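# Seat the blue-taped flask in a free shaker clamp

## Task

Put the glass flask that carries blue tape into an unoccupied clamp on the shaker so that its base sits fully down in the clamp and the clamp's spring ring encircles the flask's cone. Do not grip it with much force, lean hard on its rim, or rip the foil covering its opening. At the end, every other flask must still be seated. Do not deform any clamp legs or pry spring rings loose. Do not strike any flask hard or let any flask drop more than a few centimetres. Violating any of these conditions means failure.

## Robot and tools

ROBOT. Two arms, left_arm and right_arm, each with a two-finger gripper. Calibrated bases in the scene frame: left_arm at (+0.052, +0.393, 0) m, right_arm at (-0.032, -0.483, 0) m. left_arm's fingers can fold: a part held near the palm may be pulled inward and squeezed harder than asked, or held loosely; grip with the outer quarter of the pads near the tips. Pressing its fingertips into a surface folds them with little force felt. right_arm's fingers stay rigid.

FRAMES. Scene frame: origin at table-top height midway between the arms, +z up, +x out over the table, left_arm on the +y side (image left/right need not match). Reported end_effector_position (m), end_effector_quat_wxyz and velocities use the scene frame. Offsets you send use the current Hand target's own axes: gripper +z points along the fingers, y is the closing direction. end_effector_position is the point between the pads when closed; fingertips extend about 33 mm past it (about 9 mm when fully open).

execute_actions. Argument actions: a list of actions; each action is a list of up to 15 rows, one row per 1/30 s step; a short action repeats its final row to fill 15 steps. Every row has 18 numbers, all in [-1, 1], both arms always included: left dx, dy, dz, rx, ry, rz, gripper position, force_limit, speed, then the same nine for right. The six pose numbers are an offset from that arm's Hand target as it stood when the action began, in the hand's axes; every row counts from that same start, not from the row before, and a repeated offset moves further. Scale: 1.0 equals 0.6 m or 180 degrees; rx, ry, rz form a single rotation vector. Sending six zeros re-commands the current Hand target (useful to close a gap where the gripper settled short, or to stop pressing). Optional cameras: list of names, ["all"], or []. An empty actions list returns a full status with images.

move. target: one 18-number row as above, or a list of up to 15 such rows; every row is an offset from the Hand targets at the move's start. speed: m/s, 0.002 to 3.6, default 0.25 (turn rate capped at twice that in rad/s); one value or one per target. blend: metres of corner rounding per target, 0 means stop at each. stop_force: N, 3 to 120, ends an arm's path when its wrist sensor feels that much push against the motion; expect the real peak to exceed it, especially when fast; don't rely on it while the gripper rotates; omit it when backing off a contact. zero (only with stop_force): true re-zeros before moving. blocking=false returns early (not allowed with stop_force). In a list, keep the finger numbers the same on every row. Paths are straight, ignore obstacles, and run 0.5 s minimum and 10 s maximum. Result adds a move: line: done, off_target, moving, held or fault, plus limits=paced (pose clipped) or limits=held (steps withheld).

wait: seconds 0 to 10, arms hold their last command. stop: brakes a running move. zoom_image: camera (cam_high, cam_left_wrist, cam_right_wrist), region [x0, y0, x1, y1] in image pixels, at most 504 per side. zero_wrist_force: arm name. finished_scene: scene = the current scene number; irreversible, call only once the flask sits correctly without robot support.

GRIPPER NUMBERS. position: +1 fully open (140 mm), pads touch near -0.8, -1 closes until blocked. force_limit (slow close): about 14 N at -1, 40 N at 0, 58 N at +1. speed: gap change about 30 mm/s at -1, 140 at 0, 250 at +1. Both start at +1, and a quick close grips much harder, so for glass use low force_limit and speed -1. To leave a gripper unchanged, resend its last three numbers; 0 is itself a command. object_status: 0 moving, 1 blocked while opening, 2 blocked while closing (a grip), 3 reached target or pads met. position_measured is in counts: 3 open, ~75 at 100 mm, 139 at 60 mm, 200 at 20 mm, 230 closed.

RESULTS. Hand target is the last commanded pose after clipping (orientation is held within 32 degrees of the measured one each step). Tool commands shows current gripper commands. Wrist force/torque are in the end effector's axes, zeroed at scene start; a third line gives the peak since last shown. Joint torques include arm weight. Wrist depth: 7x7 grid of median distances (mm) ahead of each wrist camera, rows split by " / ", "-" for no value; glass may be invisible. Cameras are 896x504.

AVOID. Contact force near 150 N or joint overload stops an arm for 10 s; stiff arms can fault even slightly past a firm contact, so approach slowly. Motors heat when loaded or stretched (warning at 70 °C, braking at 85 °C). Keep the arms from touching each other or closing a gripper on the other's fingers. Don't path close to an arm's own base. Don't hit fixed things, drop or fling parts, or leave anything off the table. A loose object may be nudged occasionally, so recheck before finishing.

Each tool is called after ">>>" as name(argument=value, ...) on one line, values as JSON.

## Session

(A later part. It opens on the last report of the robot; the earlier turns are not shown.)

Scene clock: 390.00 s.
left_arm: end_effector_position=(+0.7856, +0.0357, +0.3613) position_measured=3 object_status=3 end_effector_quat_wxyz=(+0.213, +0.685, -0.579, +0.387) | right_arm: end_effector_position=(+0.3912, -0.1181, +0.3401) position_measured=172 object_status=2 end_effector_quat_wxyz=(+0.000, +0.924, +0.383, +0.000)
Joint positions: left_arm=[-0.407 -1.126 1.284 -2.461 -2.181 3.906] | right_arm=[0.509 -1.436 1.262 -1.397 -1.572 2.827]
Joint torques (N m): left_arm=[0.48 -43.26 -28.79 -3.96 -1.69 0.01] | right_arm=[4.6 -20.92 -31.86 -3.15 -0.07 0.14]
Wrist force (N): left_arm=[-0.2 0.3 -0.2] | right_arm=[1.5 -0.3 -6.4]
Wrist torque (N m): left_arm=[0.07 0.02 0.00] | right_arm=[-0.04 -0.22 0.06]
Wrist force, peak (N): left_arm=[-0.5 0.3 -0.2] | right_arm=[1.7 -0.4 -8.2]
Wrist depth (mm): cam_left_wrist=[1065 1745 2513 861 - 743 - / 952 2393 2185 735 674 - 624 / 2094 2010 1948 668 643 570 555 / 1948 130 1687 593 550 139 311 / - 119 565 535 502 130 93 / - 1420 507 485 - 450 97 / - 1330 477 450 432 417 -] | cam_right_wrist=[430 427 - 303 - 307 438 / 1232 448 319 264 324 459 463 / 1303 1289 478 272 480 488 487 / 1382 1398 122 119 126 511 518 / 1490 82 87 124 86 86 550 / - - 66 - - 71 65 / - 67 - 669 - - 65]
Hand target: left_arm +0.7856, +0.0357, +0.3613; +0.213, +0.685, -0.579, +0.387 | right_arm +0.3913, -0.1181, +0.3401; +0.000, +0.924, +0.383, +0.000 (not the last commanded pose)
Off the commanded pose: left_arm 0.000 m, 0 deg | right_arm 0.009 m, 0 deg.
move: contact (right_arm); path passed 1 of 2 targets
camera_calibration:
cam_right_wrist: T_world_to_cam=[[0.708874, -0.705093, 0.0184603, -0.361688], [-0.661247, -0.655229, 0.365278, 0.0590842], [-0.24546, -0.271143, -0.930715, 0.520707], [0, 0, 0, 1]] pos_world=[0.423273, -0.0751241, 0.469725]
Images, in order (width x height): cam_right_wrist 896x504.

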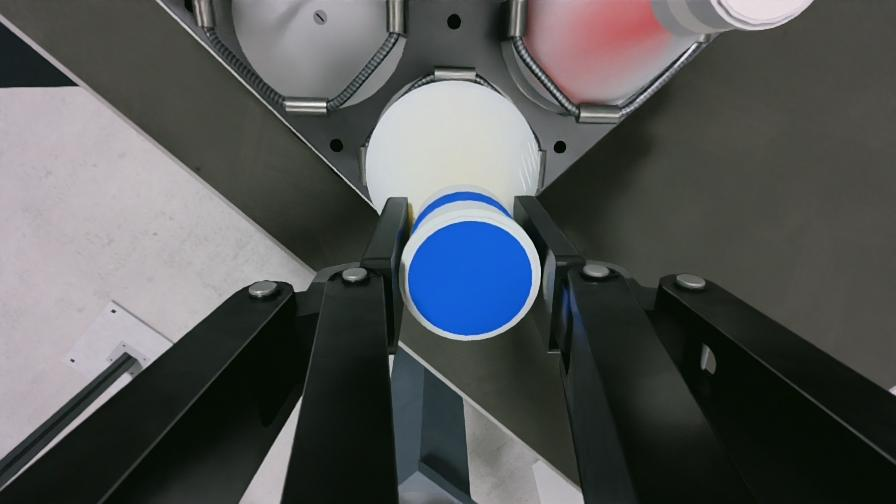

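>>> move(target=[0,0,0,0,0,0,1,-1,-1,0,0,0.04,0,0,0,-1,-0.05,-1], speed=0.01, stop_force=36, zero=false, cameras=["cam_right_wrist"])

>>> zoom_image(camera="cam_right_wrist", region=[300, 0, 620, 240])

Scene clock: 402.00 s.
left_arm: end_effector_position=(+0.7856, +0.0357, +0.3613) position_measured=3 object_status=3 end_effector_quat_wxyz=(+0.213, +0.685, -0.579, +0.387) | right_arm: end_effector_position=(+0.3914, -0.1180, +0.3374) position_measured=172 object_status=2 end_effector_quat_wxyz=(+0.000, +0.924, +0.383, +0.000)
Joint positions: left_arm=[-0.407 -1.126 1.284 -2.461 -2.181 3.906] | right_arm=[0.509 -1.437 1.271 -1.405 -1.572 2.827]
Joint torques (N m): left_arm=[0.17 -43.76 -28.62 -3.97 -1.78 0.08] | right_arm=[2.53 -9.94 -21.87 0.22 -0.38 0.17]
Wrist force (N): left_arm=[-0.2 0.1 -0.1] | right_arm=[7.3 -0.5 -24.9]
Wrist torque (N m): left_arm=[0.02 0.02 0.00] | right_arm=[-0.08 -0.16 0.09]
Wrist force, peak (N): left_arm=[-0.5 0.0 0.0] | right_arm=[8.6 0.7 -36.1]
Wrist depth (mm): cam_left_wrist=[1097 1174 2513 870 - 752 690 / 963 2305 2148 - - 646 614 / 2077 2731 1918 643 614 589 558 / 1963 130 635 587 560 139 347 / - 119 566 536 - 130 93 / - 1420 513 486 468 449 97 / - 1323 469 449 438 406 -] | cam_right_wrist=[422 415 - 302 276 289 441 / 1232 450 317 264 311 461 463 / 1296 482 476 272 481 482 494 / 1390 1406 498 119 126 506 512 / 1464 83 87 123 86 86 557 / - - 66 895 - 71 65 / - 67 - 691 - - 65]
Hand target: left_arm +0.7856, +0.0357, +0.3613; +0.213, +0.685, -0.579, +0.387 | right_arm +0.3914, -0.1180, +0.3374; +0.000, +0.924, +0.383, +0.000 (not the last commanded pose)
Off the commanded pose: left_arm 0.000 m, 0 deg | right_arm 0.021 m, 0 deg.
move: contact (right_arm)
camera_calibration:
cam_right_wrist: T_world_to_cam=[[0.708901, -0.705063, 0.0185937, -0.361712], [-0.66137, -0.655348, 0.364842, 0.060282], [-0.245052, -0.270934, -0.930884, 0.518209], [0, 0, 0, 1]] pos_world=[0.423274, -0.0751234, 0.467125]
Images, in order (width x height): cam_right_wrist 896x504.

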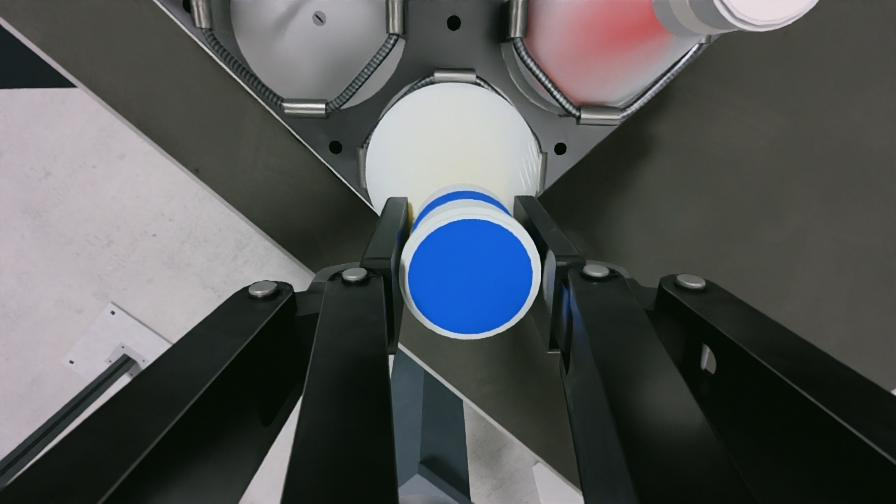

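Scaled by 1.575 from the camera's 896x504 image, which has a finer 1280x720 frame.

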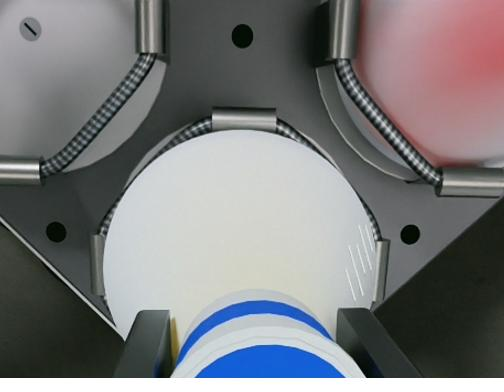

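>>> move(target=[0,0,0,0,0,0,1,-1,-1,0.0022,0,-0.01,0,0,0,-1,-0.05,-1], speed=0.02)

>>> move(target=[0,0,0,0,0,0,1,-1,-1,0,0,0.055,0,0,0,-1,-0.05,-1], speed=0.01, stop_force=46, cameras=["cam_right_wrist"])

>>> zoom_image(camera="cam_right_wrist", region=[300, 0, 620, 240])

Scene clock: 440.70 s.
left_arm: end_effector_position=(+0.7856, +0.0357, +0.3613) position_measured=3 object_status=3 end_effector_quat_wxyz=(+0.213, +0.685, -0.579, +0.387) | right_arm: end_effector_position=(+0.3923, -0.1171, +0.3434) position_measured=172 object_status=2 end_effector_quat_wxyz=(+0.000, +0.924, +0.383, +0.000)
Joint positions: left_arm=[-0.407 -1.126 1.284 -2.461 -2.181 3.906] | right_arm=[0.51 -1.431 1.248 -1.388 -1.572 2.827]
Joint torques (N m): left_arm=[0.72 -44.25 -29.07 -3.99 -1.85 0.02] | right_arm=[11.01 -36.86 -22.27 -4.91 0.05 2.26]
Wrist force (N): left_arm=[-0.3 -0.1 -0.1] | right_arm=[1.0 -0.4 3.6]
Wrist torque (N m): left_arm=[-0.02 0.04 0.00] | right_arm=[-0.06 -0.30 -0.01]
Wrist force, peak (N): left_arm=[-0.5 0.1 0.0] | right_arm=[7.4 0.0 -27.1]
Wrist depth (mm): cam_left_wrist=[1079 2702 2488 843 - 752 - / 978 2284 2224 750 - 646 587 / 2060 2043 1918 654 - 594 562 / 1979 130 1709 591 552 139 361 / - 120 566 543 492 130 93 / - 1444 510 486 477 451 97 / - 1358 471 450 427 411 -] | cam_right_wrist=[428 428 - 306 - 180 445 / 1250 457 326 263 319 463 462 / 1316 1303 484 270 480 497 494 / 1414 1382 500 119 117 521 517 / 1472 83 87 124 86 86 539 / - - 66 592 - 71 65 / - 67 - - - - 65]
Hand target: left_arm +0.7856, +0.0357, +0.3613; +0.213, +0.685, -0.579, +0.387 | right_arm +0.3923, -0.1171, +0.3434; +0.000, +0.924, +0.383, +0.000
Off the commanded pose: left_arm 0.000 m, 0 deg | right_arm 0.000 m, 0 deg.
move: done

Scene clock: 442.27 s.
left_arm: end_effector_position=(+0.7856, +0.0357, +0.3613) position_measured=3 object_status=3 end_effector_quat_wxyz=(+0.213, +0.685, -0.579, +0.387) | right_arm: end_effector_position=(+0.3924, -0.1170, +0.3364) position_measured=172 object_status=2 end_effector_quat_wxyz=(+0.000, +0.924, +0.383, +0.000)
Joint positions: left_arm=[-0.407 -1.126 1.284 -2.461 -2.181 3.906] | right_arm=[0.51 -1.434 1.27 -1.408 -1.572 2.827]
Joint torques (N m): left_arm=[0.14 -43.56 -29.06 -3.99 -1.8 -0.06] | right_arm=[8.45 -7.48 -19.04 1.52 -0.4 1.11]
Wrist force (N): left_arm=[-0.1 0.1 0.1] | right_arm=[2.8 -1.2 -31.4]
Wrist torque (N m): left_arm=[0.02 0.02 0.01] | right_arm=[-0.06 -0.22 0.03]
Wrist force, peak (N): left_arm=[-0.5 0.1 0.0] | right_arm=[-0.4 -1.2 -47.7]
Wrist depth (mm): cam_left_wrist=[1083 1185 2564 - - 739 687 / 959 2305 2185 741 - 627 617 / 2094 2043 1889 649 595 587 550 / 1918 130 1733 586 551 139 356 / - 119 1381 525 510 130 93 / - 1420 504 489 473 425 97 / - 1337 470 446 436 390 -] | cam_right_wrist=[402 415 - 300 274 168 437 / 1263 448 317 263 316 478 455 / 1289 1269 468 269 473 492 488 / 1390 1375 497 119 126 508 516 / 1464 83 87 124 86 86 544 / - - 66 - - 71 65 / - 67 - 689 - - 65]
Hand target: left_arm +0.7856, +0.0357, +0.3613; +0.213, +0.685, -0.579, +0.387 | right_arm +0.3924, -0.1170, +0.3364; +0.000, +0.924, +0.383, +0.000 (not the last commanded pose)
Off the commanded pose: left_arm 0.000 m, 0 deg | right_arm 0.026 m, 0 deg.
move: contact (right_arm)
camera_calibration:
cam_right_wrist: T_world_to_cam=[[0.708897, -0.705061, 0.0188182, -0.361801], [-0.661559, -0.655434, 0.364343, 0.0622718], [-0.24455, -0.270731, -0.931075, 0.517686], [0, 0, 0, 1]] pos_world=[0.424276, -0.0741227, 0.466125]
Images, in order (width x height): cam_right_wrist 896x504.

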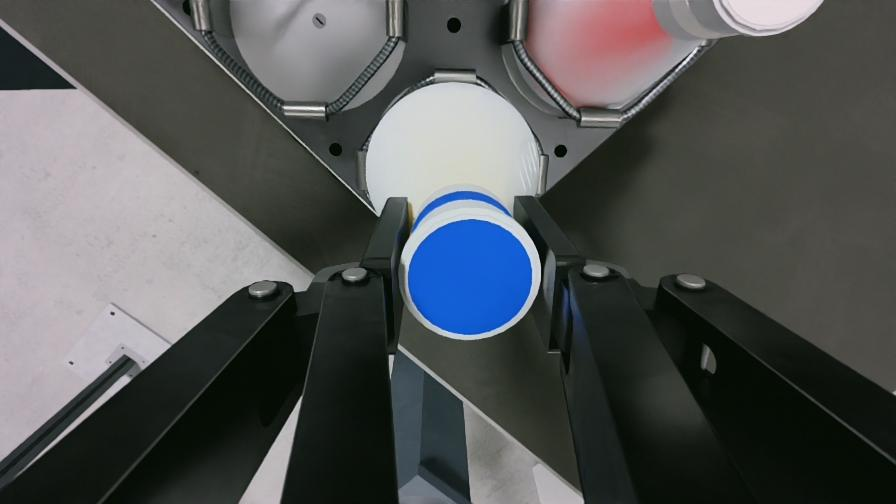

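Scaled by 1.575 from the camera's 896x504 image, which has a finer 1280x720 frame.

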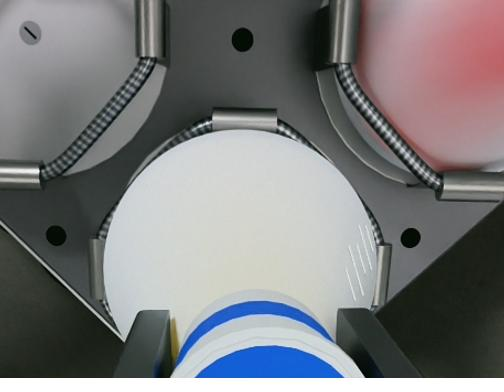

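>>> move(target=[0,0,0,0,0,0,1,-1,-1,0,0,0.04,0,0,0,-1,-0.05,-1], speed=0.01, stop_force=60, zero=false, cameras=["cam_right_wrist"])

>>> zoom_image(camera="cam_right_wrist", region=[300, 0, 620, 240])

Scene clock: 468.43 s.
left_arm: end_effector_position=(+0.7856, +0.0357, +0.3613) position_measured=3 object_status=3 end_effector_quat_wxyz=(+0.213, +0.685, -0.579, +0.387) | right_arm: end_effector_position=(+0.3925, -0.1170, +0.3345) position_measured=172 object_status=2 end_effector_quat_wxyz=(+0.000, +0.924, +0.383, +0.001)
Joint positions: left_arm=[-0.407 -1.126 1.284 -2.461 -2.181 3.906] | right_arm=[0.51 -1.435 1.276 -1.413 -1.572 2.827]
Joint torques (N m): left_arm=[0.55 -43.73 -29.39 -3.86 -1.87 -0.1] | right_arm=[7.14 -4.78 -15.62 1.08 -0.19 1.04]
Wrist force (N): left_arm=[-0.4 0.0 0.0] | right_arm=[5.2 1.0 -35.1]
Wrist torque (N m): left_arm=[0.00 0.06 0.00] | right_arm=[-0.13 -0.16 0.04]
Wrist force, peak (N): left_arm=[-0.5 0.0 -0.1] | right_arm=[6.9 0.0 -61.8]
Wrist depth (mm): cam_left_wrist=[1069 1174 2513 846 773 735 702 / 970 2371 2185 805 688 653 611 / 2043 2043 1963 636 625 656 555 / 1933 130 1642 583 555 139 333 / - 119 557 535 516 130 93 / - 1428 509 490 470 444 97 / - 1330 466 448 441 407 -] | cam_right_wrist=[422 416 - 298 - 283 434 / 1232 446 316 266 310 458 458 / 1296 478 469 273 329 488 484 / 1390 1398 490 118 117 510 516 / 1472 82 87 125 86 86 537 / - - 66 553 - 71 65 / - 67 - - - - 65]
Hand target: left_arm +0.7856, +0.0357, +0.3613; +0.213, +0.685, -0.579, +0.387 | right_arm +0.3925, -0.1170, +0.3346; +0.000, +0.924, +0.383, +0.001 (not the last commanded pose)
Off the commanded pose: left_arm 0.000 m, 0 deg | right_arm 0.022 m, 0 deg.
move: contact (right_arm)
camera_calibration:
cam_right_wrist: T_world_to_cam=[[0.708908, -0.705048, 0.0188863, -0.361802], [-0.661655, -0.655527, 0.364002, 0.0631209], [-0.244258, -0.27054, -0.931207, 0.515962], [0, 0, 0, 1]] pos_world=[0.424277, -0.074122, 0.464325]
Images, in order (width x height): cam_right_wrist 896x504.

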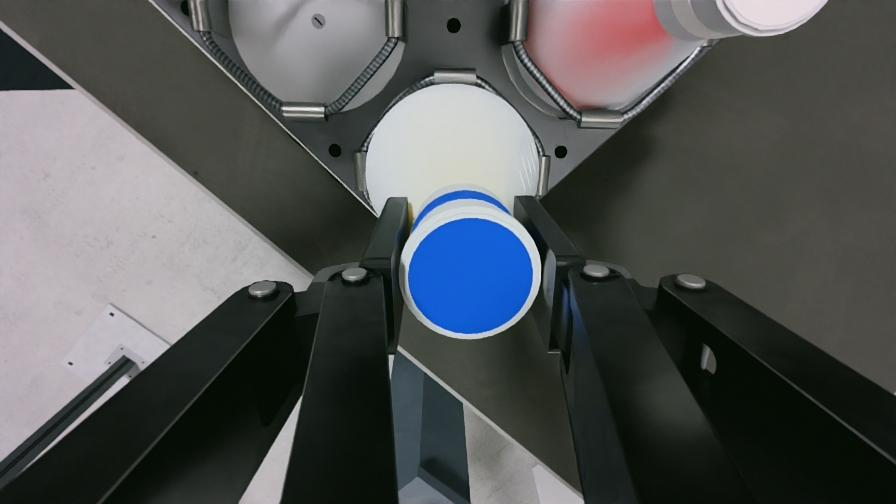

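Scaled by 1.575 from the camera's 896x504 image, which has a finer 1280x720 frame.

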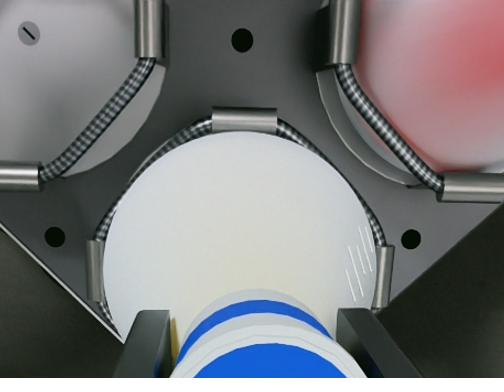

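>>> move(target=[0,0,0,0,0,0,1,-1,-1,0.0008,0,0.045,0,0,0,-1,-0.05,-1], speed=0.01, stop_force=75, zero=false, cameras=["cam_right_wrist"])

>>> zoom_image(camera="cam_right_wrist", region=[300, 0, 620, 240])

Scene clock: 501.27 s.
left_arm: end_effector_position=(+0.7856, +0.0357, +0.3613) position_measured=3 object_status=3 end_effector_quat_wxyz=(+0.213, +0.685, -0.579, +0.387) | right_arm: end_effector_position=(+0.3926, -0.1169, +0.3326) position_measured=172 object_status=2 end_effector_quat_wxyz=(+0.000, +0.924, +0.383, +0.001)
Joint positions: left_arm=[-0.407 -1.126 1.284 -2.461 -2.181 3.906] | right_arm=[0.51 -1.436 1.282 -1.419 -1.572 2.827]
Joint torques (N m): left_arm=[0.45 -44.29 -29.88 -4.11 -1.83 -0.09] | right_arm=[9.23 -8.99 -14.2 3.55 -0.32 1.61]
Wrist force (N): left_arm=[-0.3 -0.2 -0.2] | right_arm=[8.3 0.1 -36.3]
Wrist torque (N m): left_arm=[-0.04 0.05 0.00] | right_arm=[-0.10 -0.13 0.09]
Wrist force, peak (N): left_arm=[-0.6 0.1 0.0] | right_arm=[-3.5 -2.6 -77.2]
Wrist depth (mm): cam_left_wrist=[1079 1180 2591 2371 - - 737 / 982 2244 2166 708 677 654 597 / 2148 2043 1889 676 617 600 555 / 1918 130 1698 583 561 139 368 / - 120 557 534 508 130 93 / - 1412 511 490 477 450 98 / - 1358 471 450 433 407 -] | cam_right_wrist=[422 295 298 297 275 166 435 / 1226 447 312 263 314 448 474 / 1310 478 469 272 321 482 482 / 1360 1375 493 119 117 510 507 / 1438 83 87 124 86 86 559 / - - 66 - - 71 65 / - 67 - - - - 65]
Hand target: left_arm +0.7856, +0.0357, +0.3613; +0.213, +0.685, -0.579, +0.387 | right_arm +0.3926, -0.1169, +0.3327; +0.000, +0.924, +0.383, +0.001 (not the last commanded pose)
Off the commanded pose: left_arm 0.000 m, 0 deg | right_arm 0.025 m, 0 deg.
move: contact (right_arm)
camera_calibration:
cam_right_wrist: T_world_to_cam=[[0.708843, -0.705109, 0.0190681, -0.361899], [-0.661875, -0.655548, 0.363563, 0.0641745], [-0.243852, -0.27033, -0.931374, 0.514139], [0, 0, 0, 1]] pos_world=[0.424378, -0.0741214, 0.462425]
Images, in order (width x height): cam_right_wrist 896x504.

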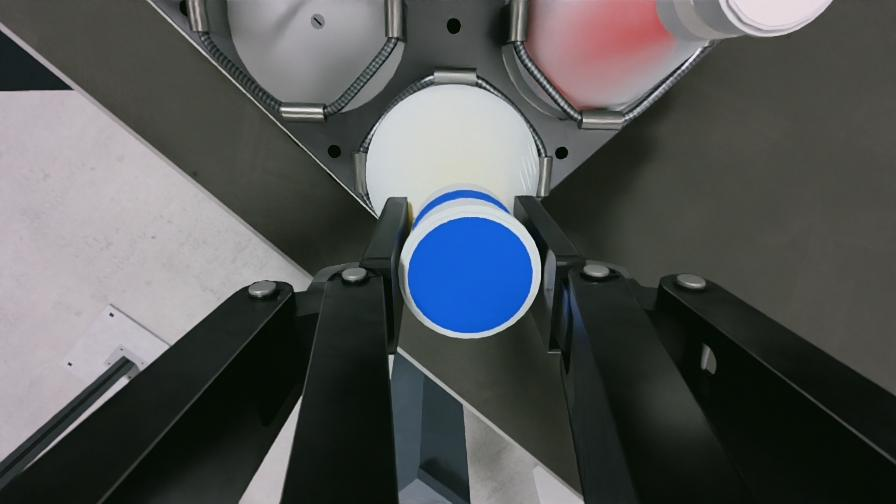

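Scaled by 1.575 from the camera's 896x504 image, which has a finer 1280x720 frame.

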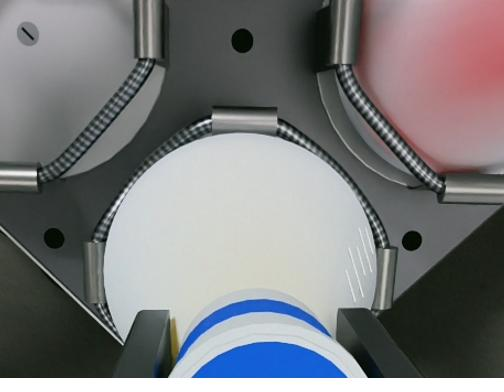

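>>> move(target=[0,0,0,0,0,0,1,-1,-1,0,0,0.045,0,0,0,-1,-0.05,-1], speed=0.01, stop_force=86, zero=false, cameras=["cam_right_wrist"])

>>> zoom_image(camera="cam_right_wrist", region=[300, 0, 620, 240])

Scene clock: 526.30 s.
left_arm: end_effector_position=(+0.7856, +0.0357, +0.3613) position_measured=3 object_status=3 end_effector_quat_wxyz=(+0.213, +0.685, -0.579, +0.387) | right_arm: end_effector_position=(+0.3926, -0.1169, +0.3057) position_measured=172 object_status=2 end_effector_quat_wxyz=(+0.000, +0.924, +0.383, +0.001)
Joint positions: left_arm=[-0.407 -1.126 1.284 -2.461 -2.181 3.906] | right_arm=[0.51 -1.443 1.36 -1.489 -1.572 2.827]
Joint torques (N m): left_arm=[0.44 -44.63 -29.8 -4.03 -1.93 -0.04] | right_arm=[-11.88 -40.31 -37.65 -1.81 -0.97 -2.5]
Wrist force (N): left_arm=[-0.2 0.0 0.1] | right_arm=[0.8 -0.7 3.6]
Wrist torque (N m): left_arm=[0.00 0.01 0.01] | right_arm=[-0.10 -0.31 -0.01]
Wrist force, peak (N): left_arm=[-0.6 0.1 0.1] | right_arm=[18.1 -2.1 -68.9]
Wrist depth (mm): cam_left_wrist=[1074 1745 2538 888 - 757 643 / 952 2349 2244 733 692 616 633 / 2112 2010 1904 628 622 603 549 / 1918 130 639 589 562 139 344 / - 119 561 529 510 130 93 / - 1428 511 489 466 448 97 / - 1330 471 450 432 410 -] | cam_right_wrist=[396 268 269 271 252 272 409 / 1174 419 278 260 283 433 430 / 1269 438 292 272 305 452 460 / 1345 1331 458 119 121 486 467 / 1455 83 87 124 86 86 526 / - - 66 525 - 71 65 / - 67 - - - - 65]
Hand target: left_arm +0.7856, +0.0357, +0.3613; +0.213, +0.685, -0.579, +0.387 | right_arm +0.3926, -0.1169, +0.3057; +0.000, +0.924, +0.383, +0.001
Off the commanded pose: left_arm 0.000 m, 0 deg | right_arm 0.000 m, 0 deg.
move: done
camera_calibration:
cam_right_wrist: T_world_to_cam=[[0.708858, -0.705091, 0.0191352, -0.361489], [-0.661893, -0.655564, 0.363501, 0.0740907], [-0.243757, -0.270336, -0.931397, 0.488985], [0, 0, 0, 1]] pos_world=[0.424479, -0.0741214, 0.435425]
Images, in order (width x height): cam_right_wrist 896x504.

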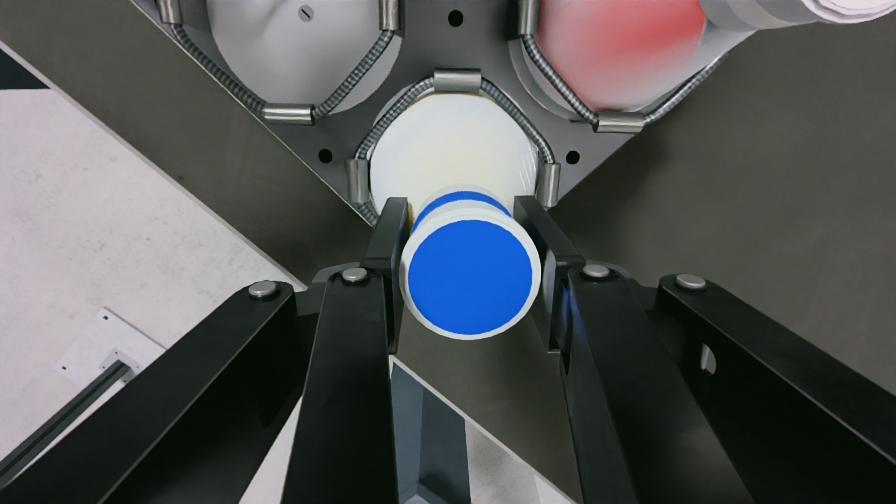

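Scaled by 1.575 from the camera's 896x504 image, which has a finer 1280x720 frame.

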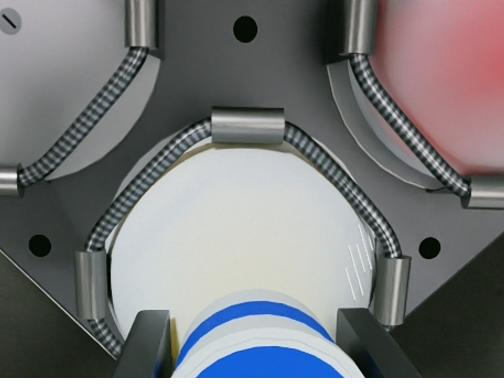

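>>> move(target=[0,0,0,0,0,0,1,-1,-1,0,0,0.022,0,0,0,-1,-0.05,-1], speed=0.008, stop_force=10, zero=true, cameras=["cam_right_wrist"])

>>> zoom_image(camera="cam_right_wrist", region=[300, 0, 620, 240])

Scene clock: 535.17 s.
left_arm: end_effector_position=(+0.7856, +0.0357, +0.3613) position_measured=3 object_status=3 end_effector_quat_wxyz=(+0.213, +0.685, -0.579, +0.387) | right_arm: end_effector_position=(+0.3927, -0.1169, +0.2995) position_measured=172 object_status=2 end_effector_quat_wxyz=(+0.000, +0.924, +0.383, +0.001)
Joint positions: left_arm=[-0.407 -1.126 1.284 -2.461 -2.181 3.906] | right_arm=[0.51 -1.444 1.377 -1.505 -1.572 2.827]
Joint torques (N m): left_arm=[0.03 -44.64 -30.6 -4.01 -2.06 -0.11] | right_arm=[-10.64 -19.27 -33.96 -2.11 -1.05 -2.16]
Wrist force (N): left_arm=[-0.3 0.2 0.0] | right_arm=[-2.1 -1.0 -7.7]
Wrist torque (N m): left_arm=[0.05 0.04 0.00] | right_arm=[-0.06 -0.29 -0.02]
Wrist force, peak (N): left_arm=[-0.4 0.4 -0.2] | right_arm=[-4.7 -0.9 -16.7]
Wrist depth (mm): cam_left_wrist=[1107 1185 2488 2185 - 731 654 / 967 2349 2148 - 737 685 598 / 2077 2060 1889 660 - - 560 / 1963 130 1821 586 563 139 355 / - 120 562 532 507 130 93 / - 1420 514 488 468 439 97 / - 1330 458 452 433 390 -] | cam_right_wrist=[392 262 266 266 245 245 402 / 419 414 275 260 276 425 428 / 1257 425 295 268 296 444 449 / 1310 1382 451 119 120 467 475 / 1455 83 87 124 86 86 506 / - - 66 535 - 71 65 / - 67 - 734 - - 65]
Hand target: left_arm +0.7856, +0.0357, +0.3613; +0.213, +0.685, -0.579, +0.387 | right_arm +0.3927, -0.1169, +0.2995; +0.000, +0.924, +0.383, +0.001 (not the last commanded pose)
Off the commanded pose: left_arm 0.000 m, 0 deg | right_arm 0.007 m, 0 deg.
move: contact (right_arm)
camera_calibration:
cam_right_wrist: T_world_to_cam=[[0.708887, -0.705065, 0.0190449, -0.361344], [-0.66186, -0.655631, 0.363441, 0.0763149], [-0.243763, -0.270244, -0.931422, 0.483324], [0, 0, 0, 1]] pos_world=[0.424479, -0.0741211, 0.429325]
Images, in order (width x height): cam_right_wrist 896x504.

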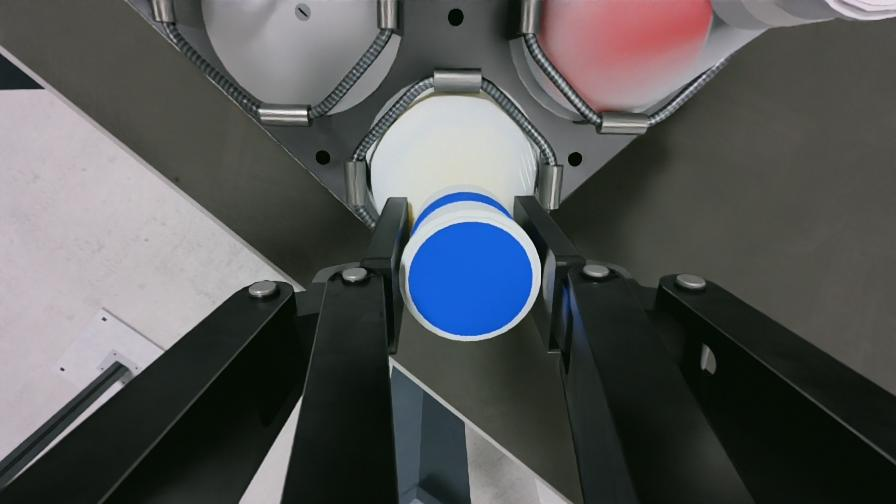

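Scaled by 1.575 from the camera's 896x504 image, which has a finer 1280x720 frame.

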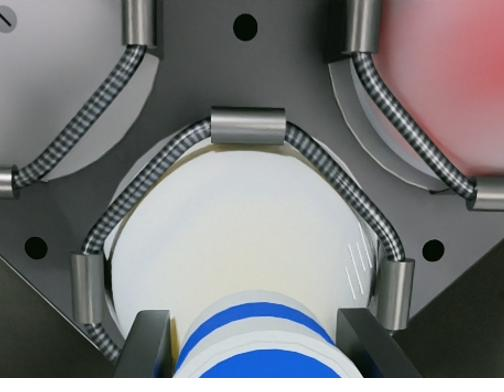

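>>> move(target=[[0,0,0,0,0,0,1,-1,-1,0,0,0,0,0,0,-0.1,-0.05,-1],[0,0,0,0,0,0,1,-1,-1,0,0,-0.2,0,0,0,-0.1,-0.05,-1]], speed=[0.05,0.12], cameras=["cam_right_wrist"])

>>> zoom_image(camera="cam_right_wrist", region=[250, 0, 670, 300])

Scene clock: 544.40 s.
left_arm: end_effector_position=(+0.7856, +0.0357, +0.3613) position_measured=3 object_status=3 end_effector_quat_wxyz=(+0.213, +0.685, -0.579, +0.387) | right_arm: end_effector_position=(+0.3925, -0.1169, +0.4194) position_measured=141 object_status=3 end_effector_quat_wxyz=(+0.000, +0.924, +0.383, +0.001)
Joint positions: left_arm=[-0.407 -1.126 1.284 -2.461 -2.181 3.906] | right_arm=[0.51 -1.375 0.979 -1.177 -1.571 2.828]
Joint torques (N m): left_arm=[0.47 -44.85 -30.66 -3.99 -2.14 -0.08] | right_arm=[12.77 -41.46 -34.06 -1.75 -1.77 2.47]
Wrist force (N): left_arm=[-0.4 0.1 -0.3] | right_arm=[0.9 -0.8 0.3]
Wrist torque (N m): left_arm=[0.02 0.06 0.00] | right_arm=[-0.14 -0.29 -0.01]
Wrist force, peak (N): left_arm=[-0.4 0.1 -0.3] | right_arm=[-2.3 -0.7 -8.8]
Wrist depth (mm): cam_left_wrist=[1069 1180 2564 - 752 726 690 / 978 2371 2185 - 696 648 625 / 2077 2010 2027 698 620 598 556 / 1948 130 617 580 552 139 360 / - 119 575 527 507 130 93 / - 1428 509 485 471 450 97 / - 498 470 452 433 409 -] | cam_right_wrist=[506 501 376 372 212 509 521 / 1289 525 405 382 525 535 537 / 1382 1422 573 367 560 568 579 / 1490 1472 122 594 144 597 605 / 1499 88 93 624 110 86 641 / - 70 70 1990 - 66 69 / - 69 - 715 - - 69]
Hand target: left_arm +0.7856, +0.0357, +0.3613; +0.213, +0.685, -0.579, +0.387 | right_arm +0.3924, -0.1169, +0.4195; +0.000, +0.924, +0.383, +0.001
Off the commanded pose: left_arm 0.000 m, 0 deg | right_arm 0.000 m, 0 deg.
move: done
camera_calibration:
cam_right_wrist: T_world_to_cam=[[0.708872, -0.705082, 0.0189778, -0.363373], [-0.661841, -0.655615, 0.363503, 0.0326307], [-0.243857, -0.270238, -0.9314, 0.595008], [0, 0, 0, 1]] pos_world=[0.424278, -0.0740211, 0.549225]
Images, in order (width x height): cam_right_wrist 896x504.

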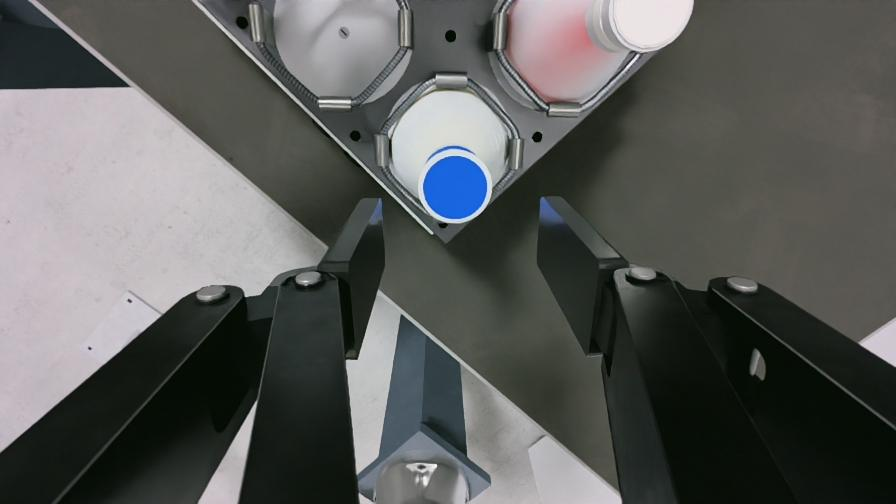

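Scaled by 1.200 from the camera's 896x504 image, which has a finer 1280x720 frame.

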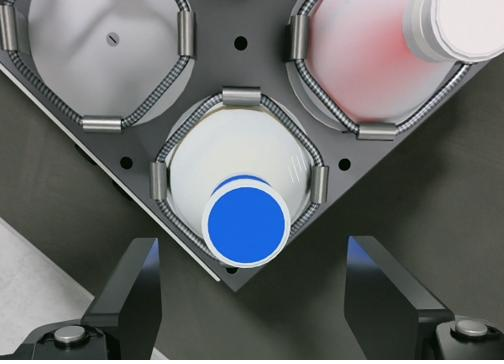

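>>> move(target=[0,0,0,0,0,0,1,-1,-1,-0.1667,0,-0.05,0,0,0,-0.1,-0.05,-1], speed=0.2, cameras=["cam_right_wrist","cam_high"])

>>> zoom_image(camera="cam_right_wrist", region=[300, 0, 600, 170])

>>> zoom_image(camera="cam_high", region=[350, 70, 570, 240])

Scene clock: 553.23 s.
left_arm: end_effector_position=(+0.7856, +0.0357, +0.3613) position_measured=3 object_status=3 end_effector_quat_wxyz=(+0.213, +0.685, -0.579, +0.387) | right_arm: end_effector_position=(+0.3218, -0.1877, +0.4493) position_measured=141 object_status=3 end_effector_quat_wxyz=(+0.000, +0.924, +0.383, +0.001)
Joint positions: left_arm=[-0.407 -1.126 1.284 -2.461 -2.181 3.906] | right_arm=[0.44 -1.596 1.139 -1.116 -1.571 2.758]
Joint torques (N m): left_arm=[0.73 -44.81 -31.25 -4.07 -2.13 -0.04] | right_arm=[10.62 -30.36 -28.31 -3.65 2.08 2.39]
Wrist force (N): left_arm=[-0.2 0.1 0.0] | right_arm=[1.0 -0.8 0.3]
Wrist torque (N m): left_arm=[0.02 0.01 0.00] | right_arm=[-0.15 -0.31 -0.01]
Wrist force, peak (N): left_arm=[-0.5 0.1 0.1] | right_arm=[3.9 -0.8 1.0]
Wrist depth (mm): cam_left_wrist=[1051 2591 2591 - 788 710 679 / 963 2305 2148 798 688 - 611 / 2094 2094 1889 668 616 589 562 / 1918 130 636 594 554 139 354 / - 120 560 532 509 130 93 / - 1436 504 487 475 446 97 / - 1330 469 450 443 361 -] | cam_right_wrist=[1269 1375 527 384 531 539 540 / 1338 1338 558 420 569 565 569 / 1422 1422 1447 588 591 613 607 / 1508 1490 123 655 134 631 641 / 1575 88 93 1637 110 85 1269 / - 70 70 713 - 66 69 / - 69 - 627 - - 69]
Hand target: left_arm +0.7856, +0.0357, +0.3613; +0.213, +0.685, -0.579, +0.387 | right_arm +0.3217, -0.1877, +0.4494; +0.000, +0.924, +0.383, +0.001
Off the commanded pose: left_arm 0.000 m, 0 deg | right_arm 0.000 m, 0 deg.
move: done
camera_calibration:
cam_right_wrist: T_world_to_cam=[[0.708795, -0.705156, 0.0190937, -0.363935], [-0.661926, -0.655497, 0.363562, -0.0714344], [-0.243852, -0.270329, -0.931374, 0.586451], [0, 0, 0, 1]] pos_world=[0.353678, -0.144921, 0.579125]
Images, in order (width x height): cam_high 896x504, cam_right_wrist 896x504.

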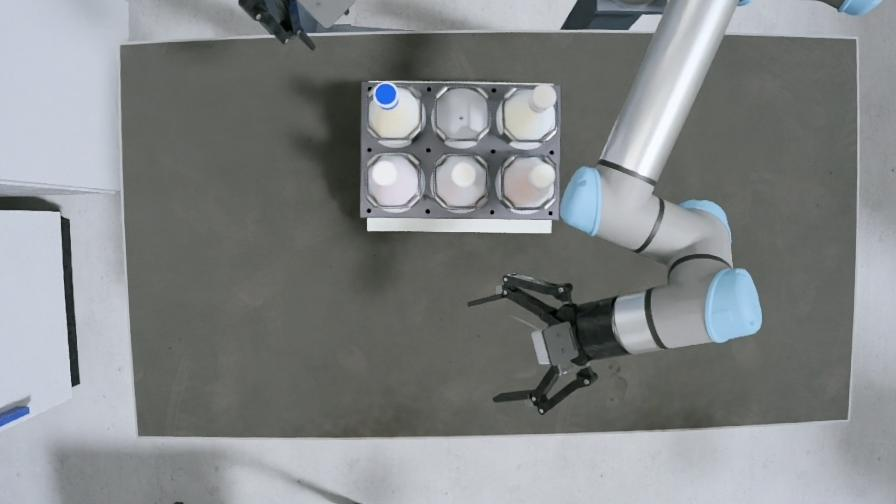

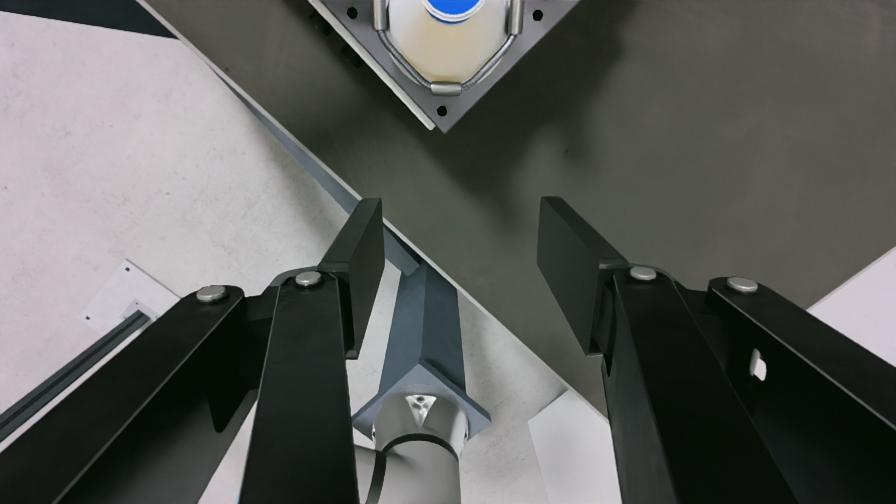

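Scaled by 1.680 from the camera's 896x504 image, which has a finer 1280x720 frame.

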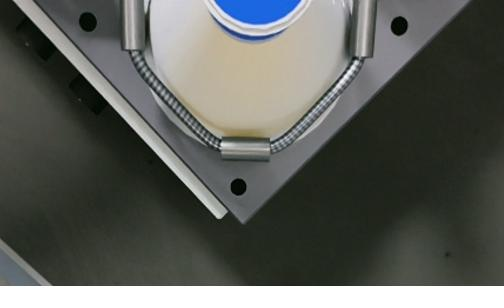

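Scaled by 2.291 from the camera's 896x504 image, which has a finer 1280x720 frame.

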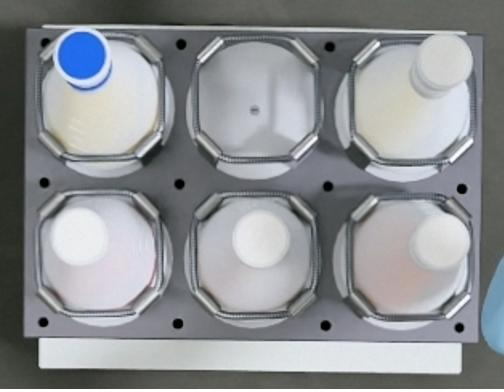

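>>> finished_scene(scene=2)

The scene is finished: the task was done.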